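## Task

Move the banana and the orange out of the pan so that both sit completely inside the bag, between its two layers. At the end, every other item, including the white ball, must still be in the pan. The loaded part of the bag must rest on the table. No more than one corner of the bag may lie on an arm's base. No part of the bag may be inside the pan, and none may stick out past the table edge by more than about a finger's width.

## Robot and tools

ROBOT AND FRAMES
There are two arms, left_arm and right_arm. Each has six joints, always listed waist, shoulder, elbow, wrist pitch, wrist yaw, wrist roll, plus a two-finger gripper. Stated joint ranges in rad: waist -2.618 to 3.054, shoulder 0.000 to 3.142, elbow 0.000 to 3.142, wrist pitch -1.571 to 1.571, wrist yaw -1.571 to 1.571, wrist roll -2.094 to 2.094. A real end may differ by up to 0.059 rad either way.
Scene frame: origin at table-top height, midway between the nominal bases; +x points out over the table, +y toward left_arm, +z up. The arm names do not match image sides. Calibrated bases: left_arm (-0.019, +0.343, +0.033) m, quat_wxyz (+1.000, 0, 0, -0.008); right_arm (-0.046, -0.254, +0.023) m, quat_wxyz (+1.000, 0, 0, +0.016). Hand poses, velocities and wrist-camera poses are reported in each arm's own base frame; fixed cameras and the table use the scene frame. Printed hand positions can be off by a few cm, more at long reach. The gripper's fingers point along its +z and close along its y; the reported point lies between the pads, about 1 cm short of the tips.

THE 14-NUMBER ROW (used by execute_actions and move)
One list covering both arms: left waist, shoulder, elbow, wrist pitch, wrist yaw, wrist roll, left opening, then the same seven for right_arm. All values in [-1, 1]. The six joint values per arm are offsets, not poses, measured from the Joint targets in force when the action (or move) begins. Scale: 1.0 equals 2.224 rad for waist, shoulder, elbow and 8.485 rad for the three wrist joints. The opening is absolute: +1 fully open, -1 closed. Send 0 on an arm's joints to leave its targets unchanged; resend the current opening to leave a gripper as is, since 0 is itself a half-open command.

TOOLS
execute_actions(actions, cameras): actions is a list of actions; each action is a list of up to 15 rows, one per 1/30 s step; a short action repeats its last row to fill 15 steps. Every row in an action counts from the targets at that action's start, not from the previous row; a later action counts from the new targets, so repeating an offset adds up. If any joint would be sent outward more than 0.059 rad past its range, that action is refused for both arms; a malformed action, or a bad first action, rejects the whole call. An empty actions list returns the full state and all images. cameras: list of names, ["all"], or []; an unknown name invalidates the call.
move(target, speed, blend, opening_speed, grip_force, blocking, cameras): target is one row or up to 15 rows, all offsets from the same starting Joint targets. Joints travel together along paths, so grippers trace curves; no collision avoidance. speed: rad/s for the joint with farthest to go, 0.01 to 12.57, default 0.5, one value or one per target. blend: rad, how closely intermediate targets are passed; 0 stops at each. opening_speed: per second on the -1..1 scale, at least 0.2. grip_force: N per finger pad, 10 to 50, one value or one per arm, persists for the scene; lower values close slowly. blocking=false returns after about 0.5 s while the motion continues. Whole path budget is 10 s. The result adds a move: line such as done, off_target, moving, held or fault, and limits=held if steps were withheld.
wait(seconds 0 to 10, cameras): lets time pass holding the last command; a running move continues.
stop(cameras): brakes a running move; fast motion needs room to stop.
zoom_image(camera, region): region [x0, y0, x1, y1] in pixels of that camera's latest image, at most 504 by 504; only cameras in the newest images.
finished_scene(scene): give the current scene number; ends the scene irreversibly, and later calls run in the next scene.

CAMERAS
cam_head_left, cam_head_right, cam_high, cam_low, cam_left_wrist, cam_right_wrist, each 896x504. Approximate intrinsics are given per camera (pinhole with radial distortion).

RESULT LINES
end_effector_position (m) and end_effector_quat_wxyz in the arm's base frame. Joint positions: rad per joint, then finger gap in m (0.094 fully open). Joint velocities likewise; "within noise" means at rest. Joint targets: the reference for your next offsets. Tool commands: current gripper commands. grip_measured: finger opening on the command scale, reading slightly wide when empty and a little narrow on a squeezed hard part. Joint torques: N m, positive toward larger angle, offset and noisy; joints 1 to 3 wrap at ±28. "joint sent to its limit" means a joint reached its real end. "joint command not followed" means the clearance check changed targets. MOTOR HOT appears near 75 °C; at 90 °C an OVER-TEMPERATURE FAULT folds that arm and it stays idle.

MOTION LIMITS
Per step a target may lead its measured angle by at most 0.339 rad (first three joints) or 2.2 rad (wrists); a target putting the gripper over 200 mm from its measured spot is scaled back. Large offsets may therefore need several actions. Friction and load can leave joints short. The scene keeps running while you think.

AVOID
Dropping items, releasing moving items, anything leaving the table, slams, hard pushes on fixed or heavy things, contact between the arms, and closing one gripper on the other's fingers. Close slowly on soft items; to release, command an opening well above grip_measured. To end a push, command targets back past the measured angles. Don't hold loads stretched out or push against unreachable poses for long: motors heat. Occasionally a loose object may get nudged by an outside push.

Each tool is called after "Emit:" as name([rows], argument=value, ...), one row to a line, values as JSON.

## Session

Emit:
execute_actions(actions=[])

Scene clock: 0.00 s.
left_arm: end_effector_position=(+0.3846, +0.0612, +0.0917) grip_measured=+1.000 end_effector_quat_wxyz=(+0.561, -0.128, +0.814, +0.083) | right_arm: end_effector_position=(+0.3920, -0.0260, +0.0787) grip_measured=+1.000 end_effector_quat_wxyz=(+0.546, +0.066, +0.829, -0.098)
Joint positions: left_arm=[0.056 1.503 0.373 0.754 -0.23 -0.099 0.094] | right_arm=[0.062 1.565 0.395 0.757 0.292 0.028 0.094]
Joint velocities: within noise
Joint torques (N m): no reading
Heat: left arm: 25 °C; right arm: 28 °C.
Joint targets: left_arm=[0.056 1.499 0.378 0.749 -0.230 -0.099] | right_arm=[0.062 1.556 0.405 0.770 0.293 0.028]
Tool commands: left_gripper/opening=+1.0 right_gripper/opening=+1.0

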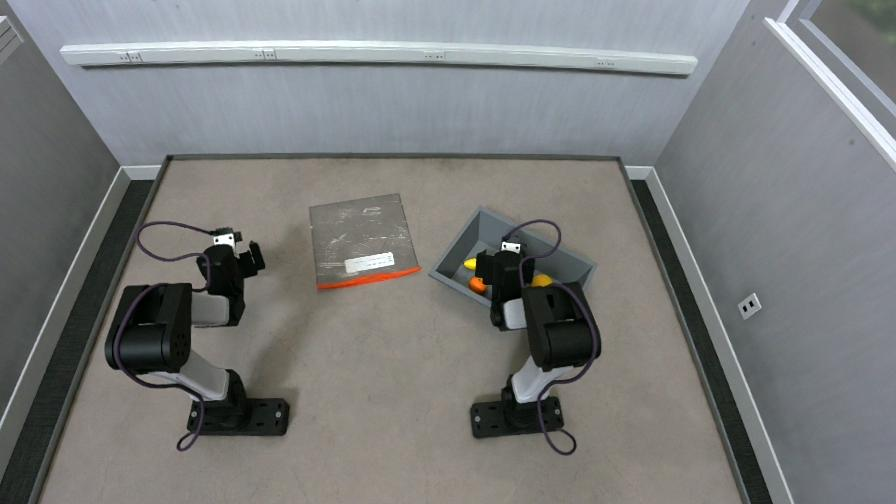

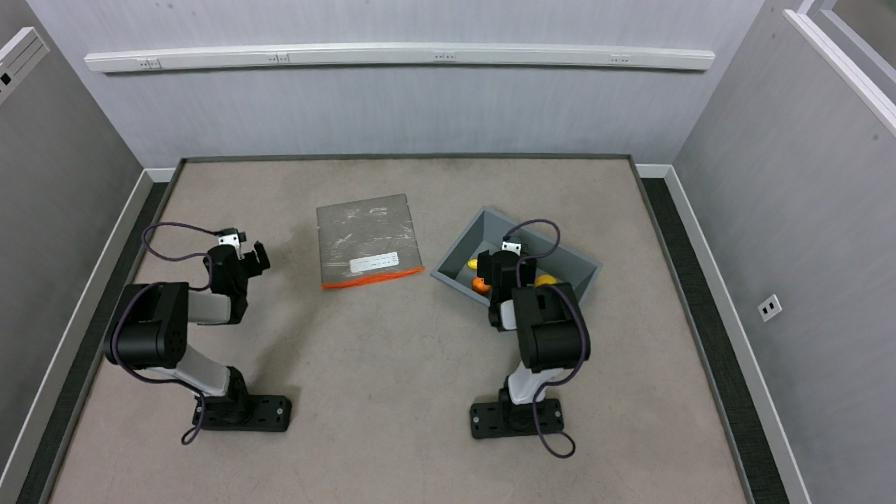

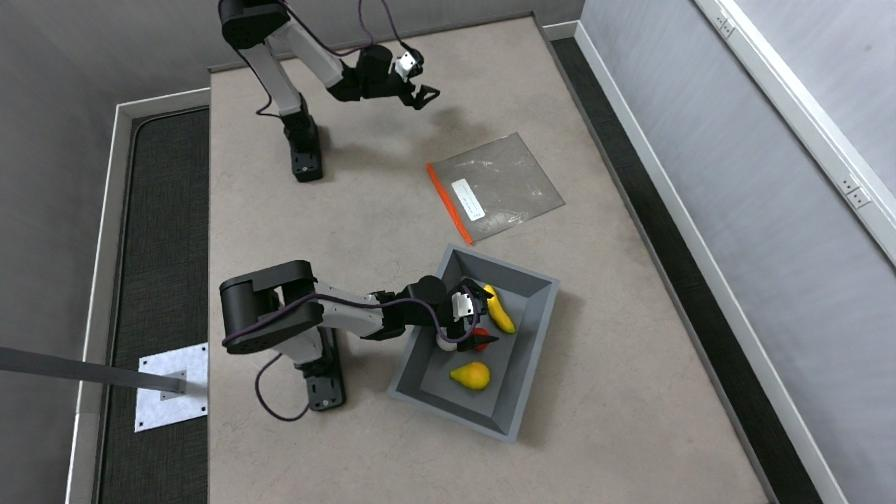

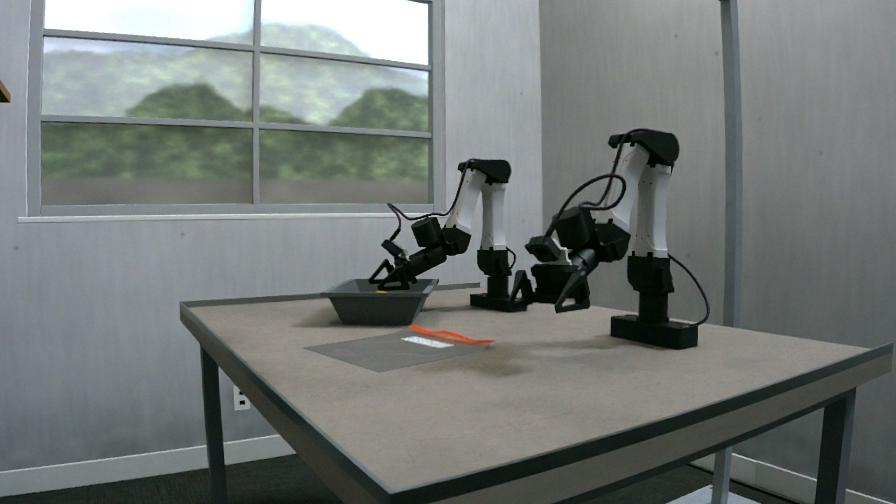

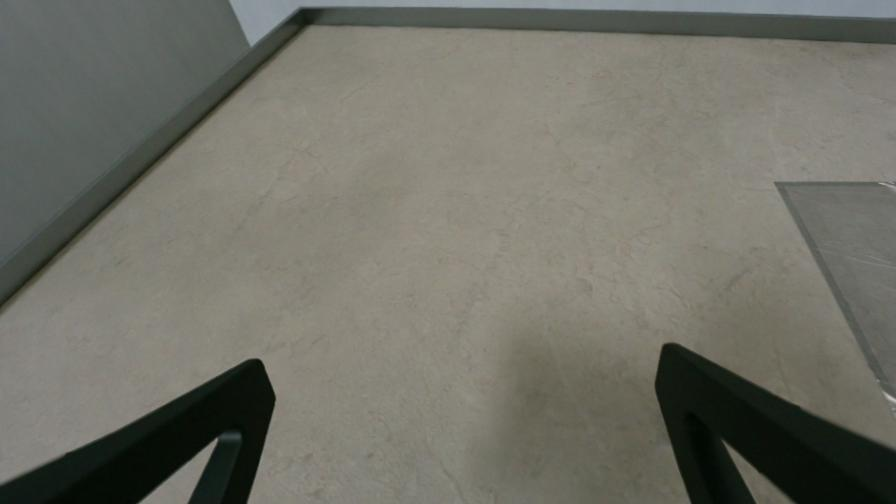

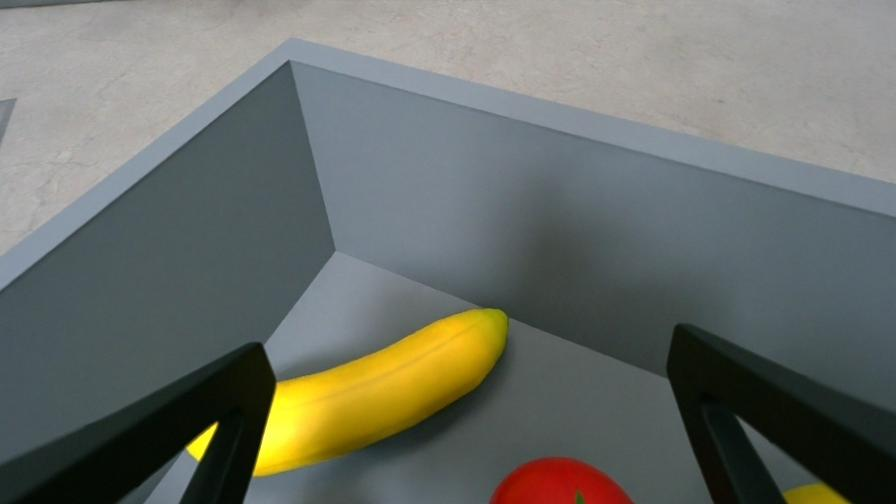

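Emit:
move([
  [-0.0701,0.045,0.4595,-0.1118,0.0153,-0.0471,0.2,0,0.0198,0.3575,-0.079,0,0,0.5],
  [-0.2572,0.3179,0.7887,-0.2647,0.0271,-0.2335,0.2,0.0171,0.0603,0.545,-0.2673,-0.0345,-0.0033,0.5],
], speed=1.2, blend=0.15, cameras=["all"])

Emit:
zoom_image(camera="cam_high", region=[380, 120, 600, 450])

Scene clock: 9.70 s.
left_arm: end_effector_position=(+0.3699, -0.2077, +0.1216) grip_measured=+0.202 end_effector_quat_wxyz=(-0.009, +0.700, -0.714, +0.003) | right_arm: end_effector_position=(+0.2944, +0.0256, +0.1663) grip_measured=+0.501 end_effector_quat_wxyz=(-0.004, -0.043, +0.999, -0.005)
Joint positions: left_arm=[-0.518 2.189 2.112 -1.484 -0.015 -2.069 0.056] | right_arm=[0.093 1.678 1.59 -1.491 0.01 0.008 0.071]
Joint torques (N m): left_arm=[0.31 -9.96 8.84 0.18 0.07 -0.17] | right_arm=[0.7 -5.85 8.55 0.21 -0.11 -0.03]
Heat: left arm: 27 °C; right arm: 29 °C.
Joint targets: left_arm=[-0.516 2.206 2.133 -1.497 0.000 -2.080] | right_arm=[0.100 1.689 1.617 -1.497 0.001 0.000]
move: done

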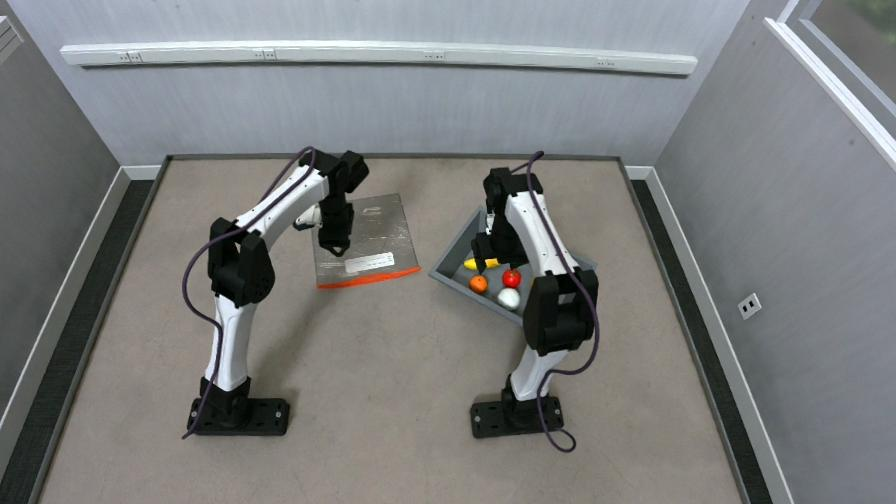

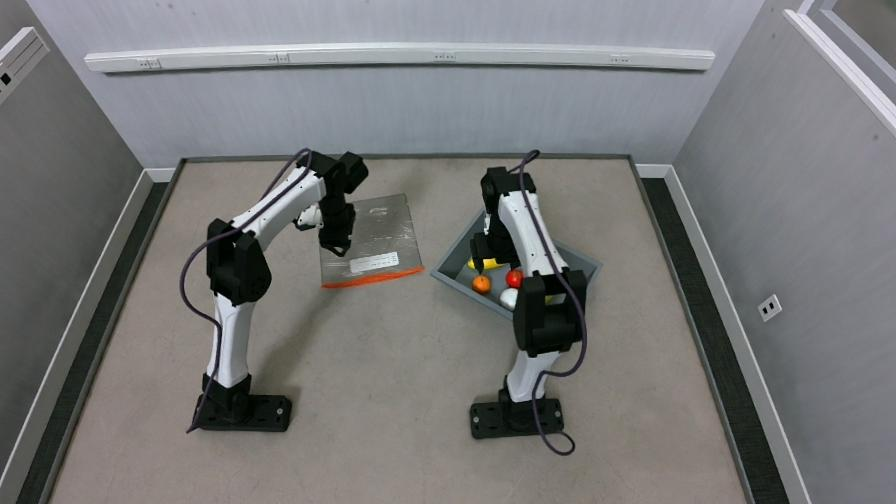

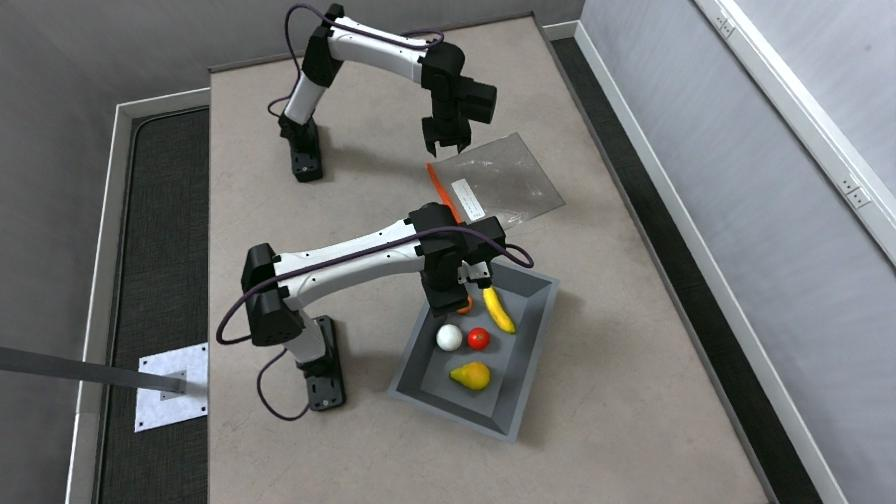

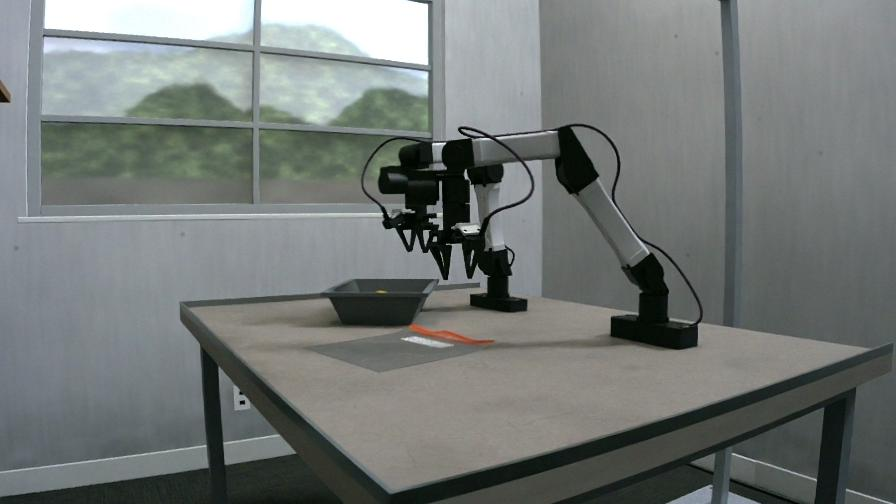

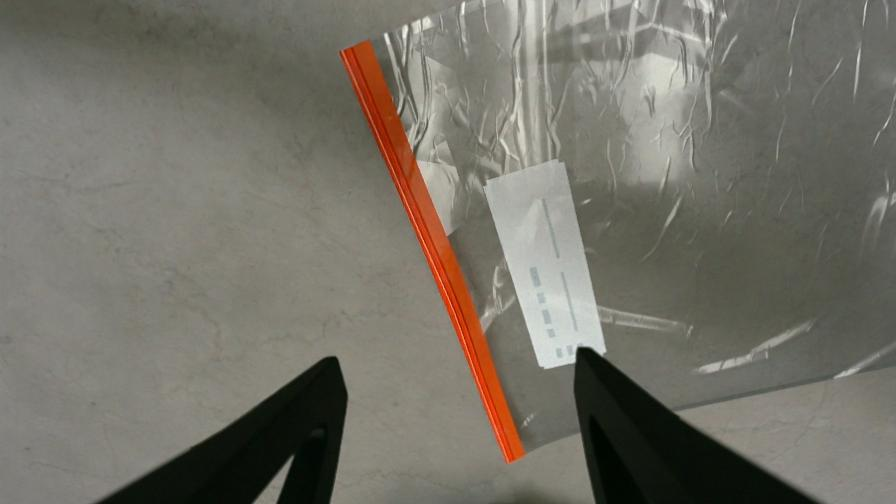

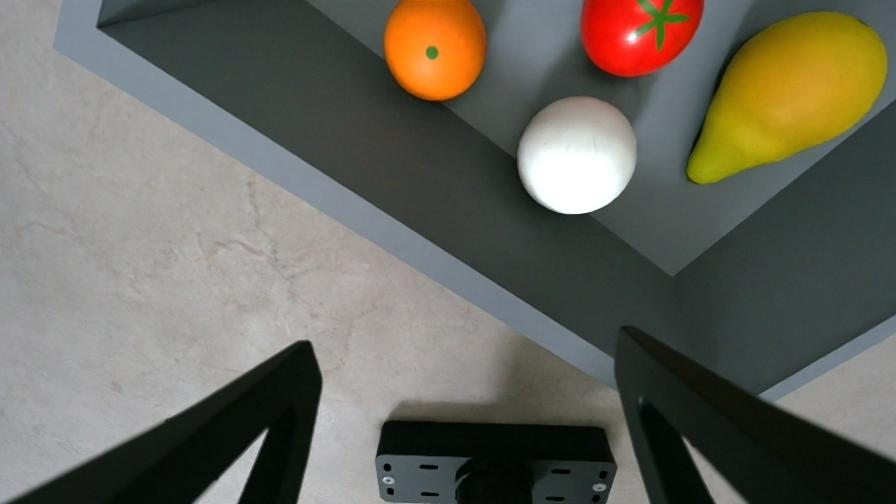

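Scaled by 1.527 from the camera's 896x504 image, which has a finer 1280x720 frame.

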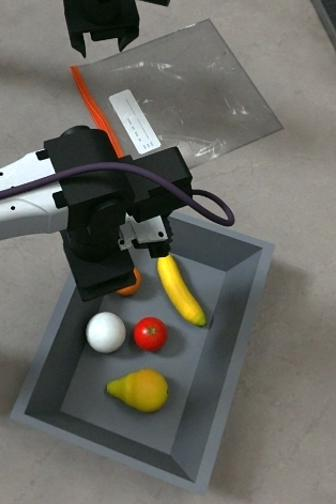

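Emit:
zoom_image(camera="cam_low", region=[380, 300, 520, 370])

Emit:
zoom_image(camera="cam_left_wrist", region=[320, 20, 620, 480])

Scaled by 3.600 from the camera's 896x504 image, which has a finer 1280x720 frame.

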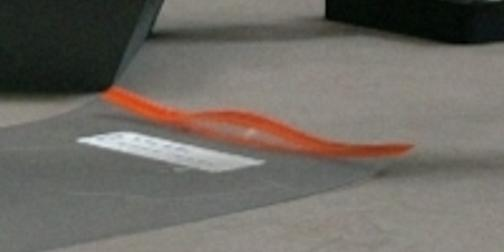

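Scaled by 1.096 from the camera's 896x504 image, which has a finer 1280x720 frame.

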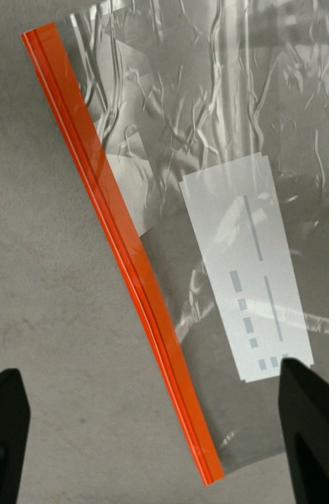

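Emit:
move(target=[-0.0423,0.0459,-0.0463,0.0227,0.0014,0.3194,-0.1,0,0,0,0,0,0,0.5], speed=1.0, cameras=["cam_left_wrist","cam_low","cam_head_left"])

Emit:
zoom_image(camera="cam_low", region=[360, 220, 520, 370])

Scene clock: 15.67 s.
left_arm: end_effector_position=(+0.3690, -0.2536, +0.0629) grip_measured=-0.098 end_effector_quat_wxyz=(+0.004, +0.574, +0.819, +0.002) | right_arm: end_effector_position=(+0.2943, +0.0256, +0.1663) grip_measured=+0.501 end_effector_quat_wxyz=(-0.004, -0.043, +0.999, -0.005)
Joint positions: left_arm=[-0.604 2.287 2.04 -1.315 -0.005 0.618 0.042] | right_arm=[0.093 1.678 1.59 -1.492 0.01 0.008 0.071]
Joint torques (N m): left_arm=[-0.32 -10.5 6 0.51 0.2 0.09] | right_arm=[0.68 -5.85 8.55 0.23 -0.11 -0.04]
Heat: left arm: 27 °C; right arm: 29 °C.
Joint targets: left_arm=[-0.611 2.308 2.030 -1.304 0.012 0.630] | right_arm=[0.100 1.689 1.617 -1.498 0.001 0.000]
move: done
Images, in order (width x height): cam_head_left 896x504, cam_low 896x504, cam_left_wrist 896x504.

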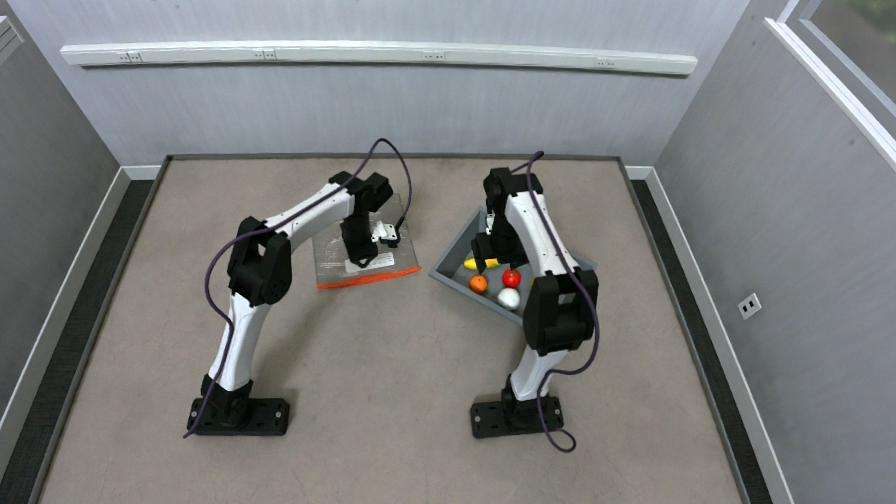

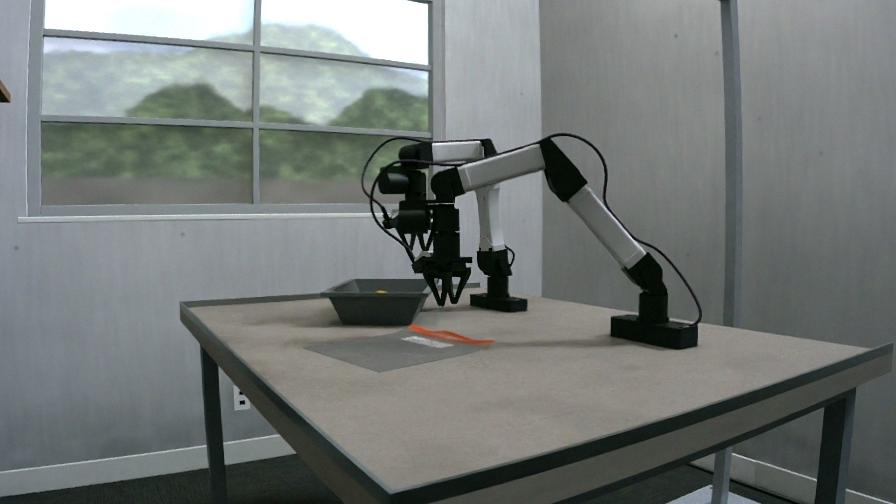

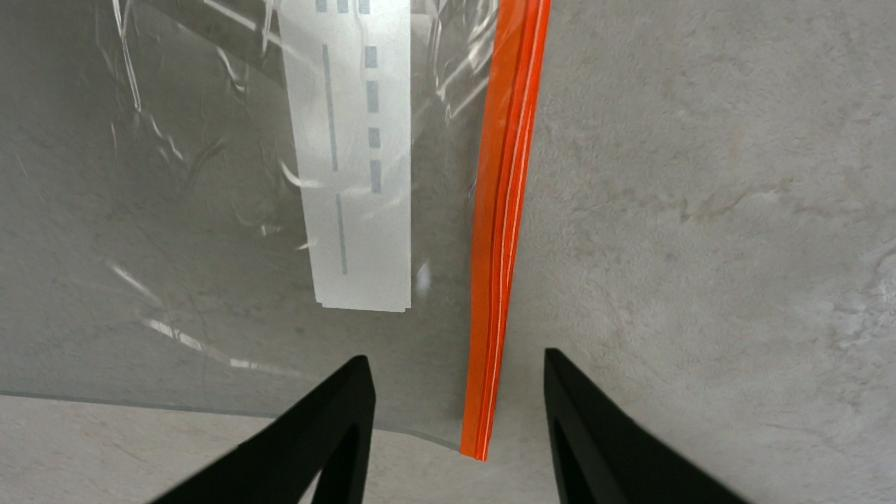

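Scaled by 3.150 from the camera's 896x504 image, which has a finer 1280x720 frame.

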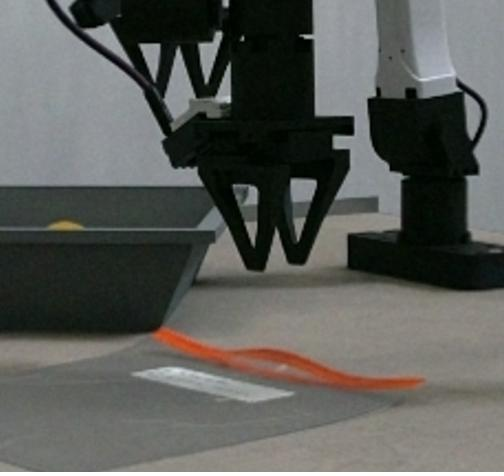

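Emit:
zoom_image(camera="cam_left_wrist", region=[440, 0, 580, 300])

Scaled by 1.680 from the camera's 896x504 image, which has a finer 1280x720 frame.

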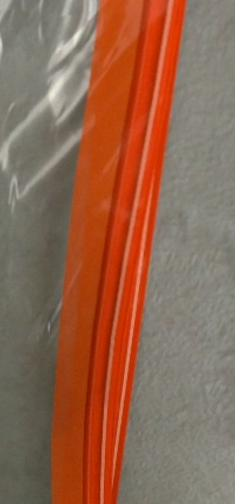

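Emit:
move(target=[-0.0229,0.0665,0.0733,0.0012,0,-0.0092,-0.1,0,0,0,0,0,0,0.5], speed=0.5, cameras=["cam_left_wrist","cam_low"])

Emit:
zoom_image(camera="cam_left_wrist", region=[350, 150, 600, 504])

Emit:
zoom_image(camera="cam_low", region=[360, 220, 520, 370])

Scene clock: 17.83 s.
left_arm: end_effector_position=(+0.3744, -0.2911, +0.0294) grip_measured=-0.098 end_effector_quat_wxyz=(+0.001, +0.575, +0.818, +0.001) | right_arm: end_effector_position=(+0.2943, +0.0256, +0.1663) grip_measured=+0.501 end_effector_quat_wxyz=(-0.004, -0.043, +0.999, -0.005)
Joint positions: left_arm=[-0.662 2.439 2.172 -1.301 -0.002 0.563 0.042] | right_arm=[0.093 1.678 1.59 -1.492 0.01 0.008 0.071]
Joint torques (N m): left_arm=[0.21 -11.79 8.96 0.45 0.18 -0.14] | right_arm=[0.7 -5.87 8.57 0.23 -0.1 -0.03]
Heat: left arm: 28 °C; right arm: 30 °C.
Joint targets: left_arm=[-0.662 2.456 2.193 -1.294 0.012 0.551] | right_arm=[0.100 1.689 1.617 -1.498 0.001 0.000]
move: done
Images, in order (width x height): cam_low 896x504, cam_left_wrist 896x504.

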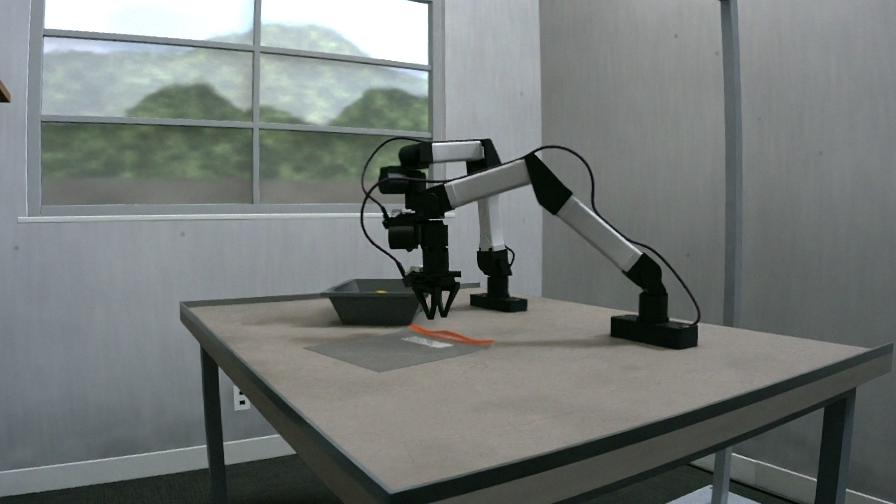

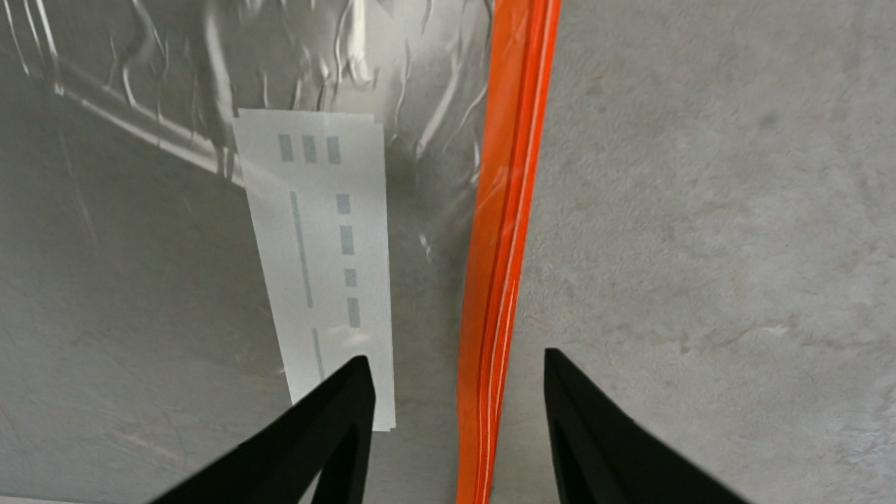

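Scaled by 1.424 from the camera's 896x504 image, which has a finer 1280x720 frame.

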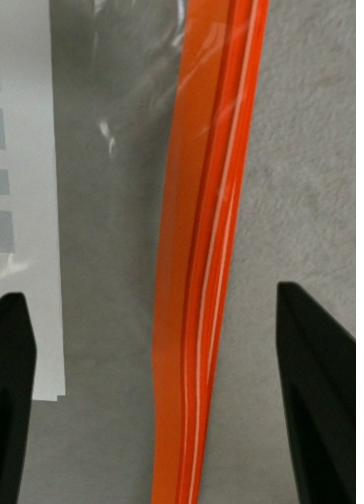

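Scaled by 3.150 from the camera's 896x504 image, which has a finer 1280x720 frame.

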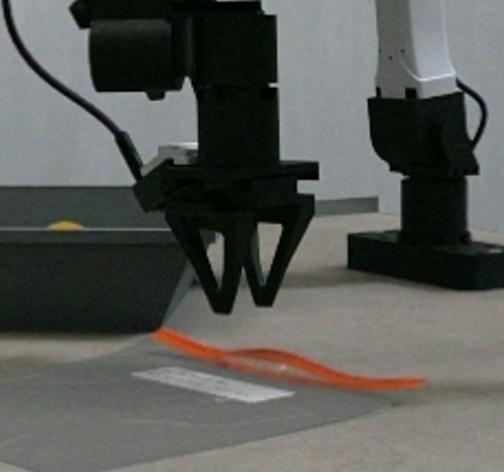

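Emit:
move(target=[-0.002,0,-0.0598,0.0123,0,0,-0.1,0,0,0,0,0,0,0.5], speed=0.3, cameras=["cam_left_wrist","cam_low"])

Emit:
zoom_image(camera="cam_left_wrist", region=[330, 150, 630, 504])

Emit:
zoom_image(camera="cam_low", region=[380, 280, 500, 370])

Scene clock: 19.70 s.
left_arm: end_effector_position=(+0.3722, -0.2893, +0.0033) grip_measured=-0.098 end_effector_quat_wxyz=(+0.000, +0.575, +0.818, +0.001) | right_arm: end_effector_position=(+0.2943, +0.0256, +0.1663) grip_measured=+0.501 end_effector_quat_wxyz=(-0.004, -0.043, +0.999, -0.005)
Joint positions: left_arm=[-0.662 2.439 2.068 -1.201 -0.002 0.562 0.042] | right_arm=[0.093 1.678 1.59 -1.492 0.01 0.008 0.071]
Joint torques (N m): left_arm=[-0.14 -11.7 6.08 0.48 0.18 -0.14] | right_arm=[0.7 -5.87 8.57 0.23 -0.11 -0.03]
Heat: left arm: 29 °C; right arm: 30 °C.
Joint targets: left_arm=[-0.666 2.456 2.060 -1.190 0.012 0.551] | right_arm=[0.100 1.689 1.617 -1.498 0.001 0.000]
move: done
Images, in order (width x height): cam_low 896x504, cam_left_wrist 896x504.

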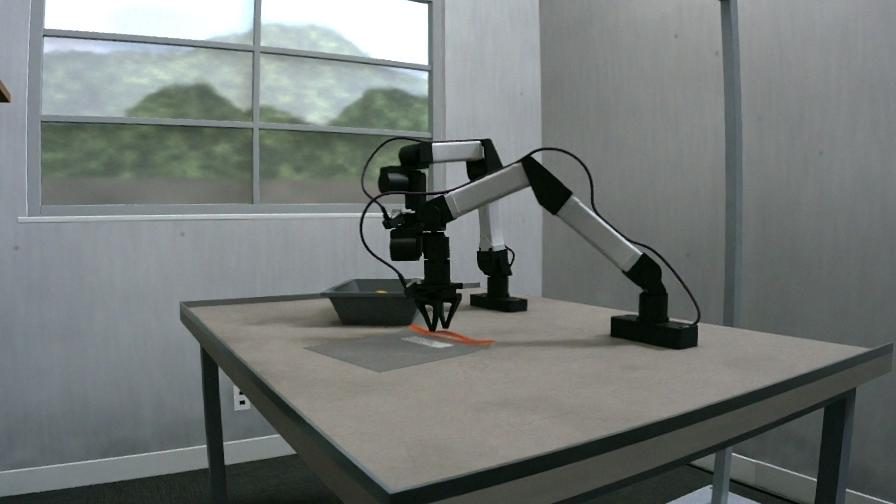

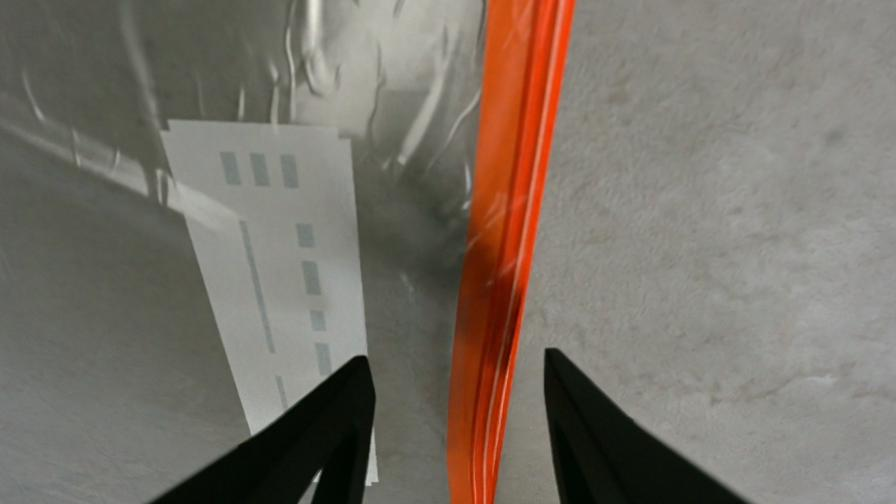

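Scaled by 1.424 from the camera's 896x504 image, which has a finer 1280x720 frame.

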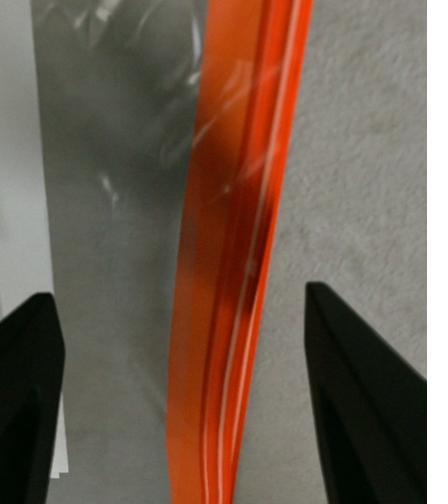

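Scaled by 4.200 from the camera's 896x504 image, which has a finer 1280x720 frame.

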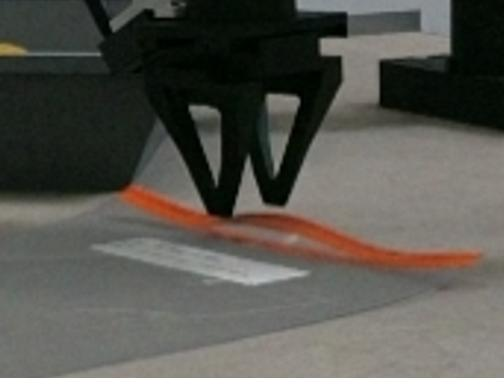

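Emit:
move([
  [0.0162,-0.0544,-0.0621,0.0074,0,0.0152,-0.1,0,0,0,0,0,0,0.5],
  [0.0162,-0.0499,-0.0764,0.0124,0,0.0152,-0.1,0,0,0,0,0,0,0.5],
], speed=0.25, cameras=["cam_left_wrist","cam_low"])

Emit:
zoom_image(camera="cam_left_wrist", region=[330, 150, 630, 504])

Emit:
zoom_image(camera="cam_low", region=[380, 280, 500, 370])

Scene clock: 22.57 s.
left_arm: end_effector_position=(+0.3677, -0.2697, -0.0077) grip_measured=-0.098 end_effector_quat_wxyz=(+0.003, +0.606, +0.795, +0.001) | right_arm: end_effector_position=(+0.2943, +0.0256, +0.1663) grip_measured=+0.501 end_effector_quat_wxyz=(-0.004, -0.043, +0.999, -0.005)
Joint positions: left_arm=[-0.633 2.369 1.899 -1.095 -0.002 0.669 0.042] | right_arm=[0.093 1.678 1.59 -1.492 0.01 0.008 0.071]
Joint torques (N m): left_arm=[0.49 -14.35 5.91 0.51 0.17 0.05] | right_arm=[0.7 -5.87 8.57 0.23 -0.11 -0.03]
Heat: left arm: 31 °C; right arm: 30 °C.
Joint targets: left_arm=[-0.630 2.345 1.890 -1.084 0.012 0.681] | right_arm=[0.100 1.689 1.617 -1.498 0.001 0.000]
move: done
Images, in order (width x height): cam_low 896x504, cam_left_wrist 896x504.

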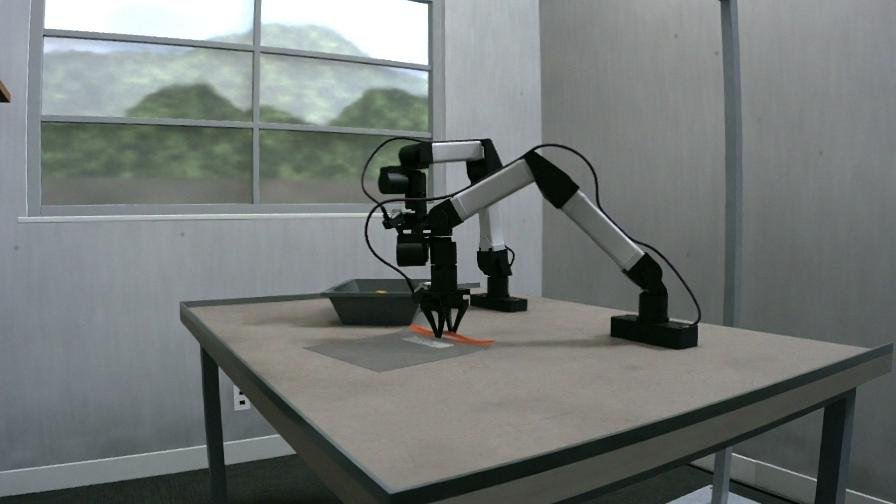

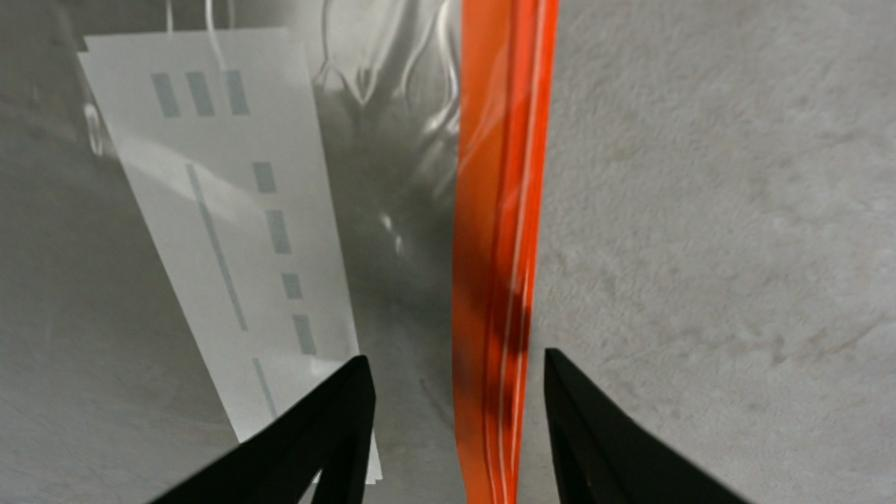

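Scaled by 1.424 from the camera's 896x504 image, which has a finer 1280x720 frame.

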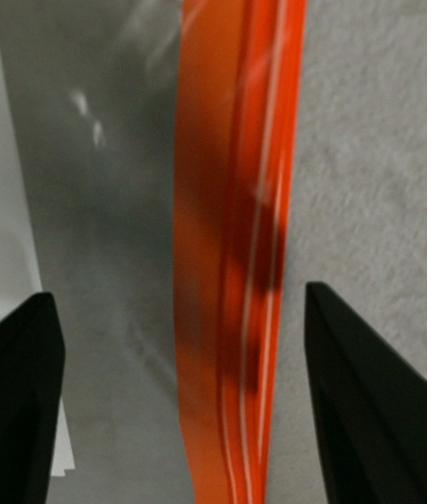

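Scaled by 4.200 from the camera's 896x504 image, which has a finer 1280x720 frame.

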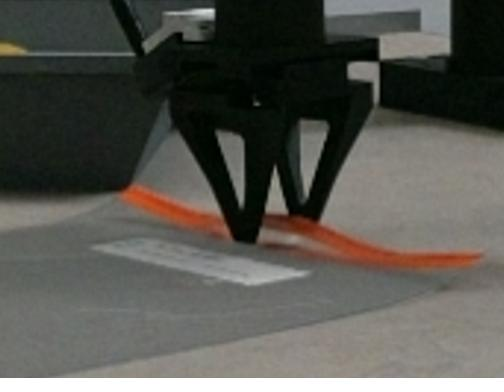

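Emit:
move(target=[0,0,0,0,0,0,-1,0,0,0,0,0,0,0.5], grip_force=[50,50], opening_speed=0.8, cameras=["cam_left_wrist","cam_low"])

Emit:
zoom_image(camera="cam_low", region=[380, 280, 500, 370])

Emit:
zoom_image(camera="cam_left_wrist", region=[330, 150, 630, 504])

Scene clock: 24.27 s.
left_arm: end_effector_position=(+0.3678, -0.2698, -0.0077) grip_measured=-0.985 end_effector_quat_wxyz=(+0.003, +0.606, +0.795, +0.001) | right_arm: end_effector_position=(+0.2943, +0.0256, +0.1663) grip_measured=+0.501 end_effector_quat_wxyz=(-0.004, -0.043, +0.999, -0.005)
Joint positions: left_arm=[-0.633 2.369 1.899 -1.095 -0.002 0.669 0.001] | right_arm=[0.093 1.678 1.59 -1.492 0.01 0.008 0.071]
Joint torques (N m): left_arm=[0.47 -14.39 5.93 0.5 0.18 0.06] | right_arm=[0.7 -5.85 8.55 0.22 -0.1 -0.04]
Heat: left arm: 32 °C; right arm: 30 °C.
Joint targets: left_arm=[-0.630 2.345 1.890 -1.084 0.012 0.680] | right_arm=[0.100 1.689 1.617 -1.498 0.001 0.000]
move: done
Images, in order (width x height): cam_low 896x504, cam_left_wrist 896x504.

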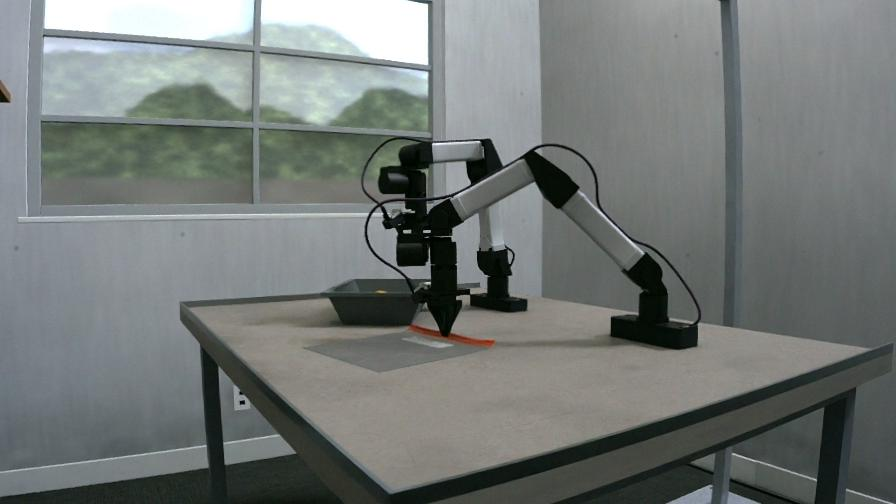

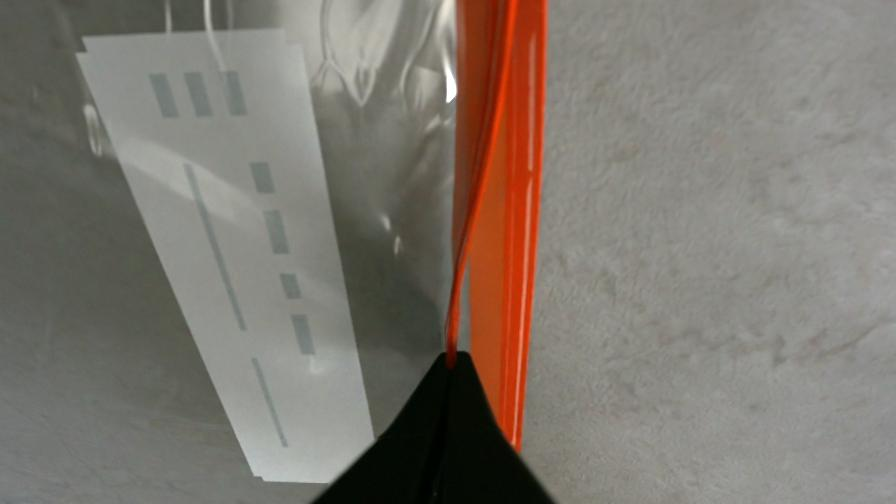

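Scaled by 4.200 from the camera's 896x504 image, which has a finer 1280x720 frame.

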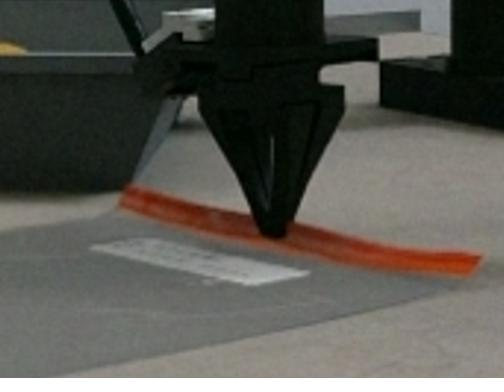

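Scaled by 1.424 from the camera's 896x504 image, which has a finer 1280x720 frame.

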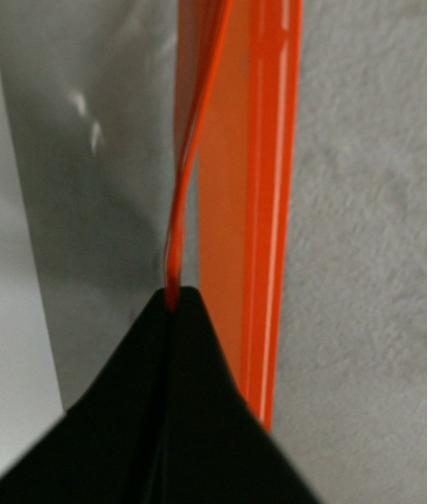

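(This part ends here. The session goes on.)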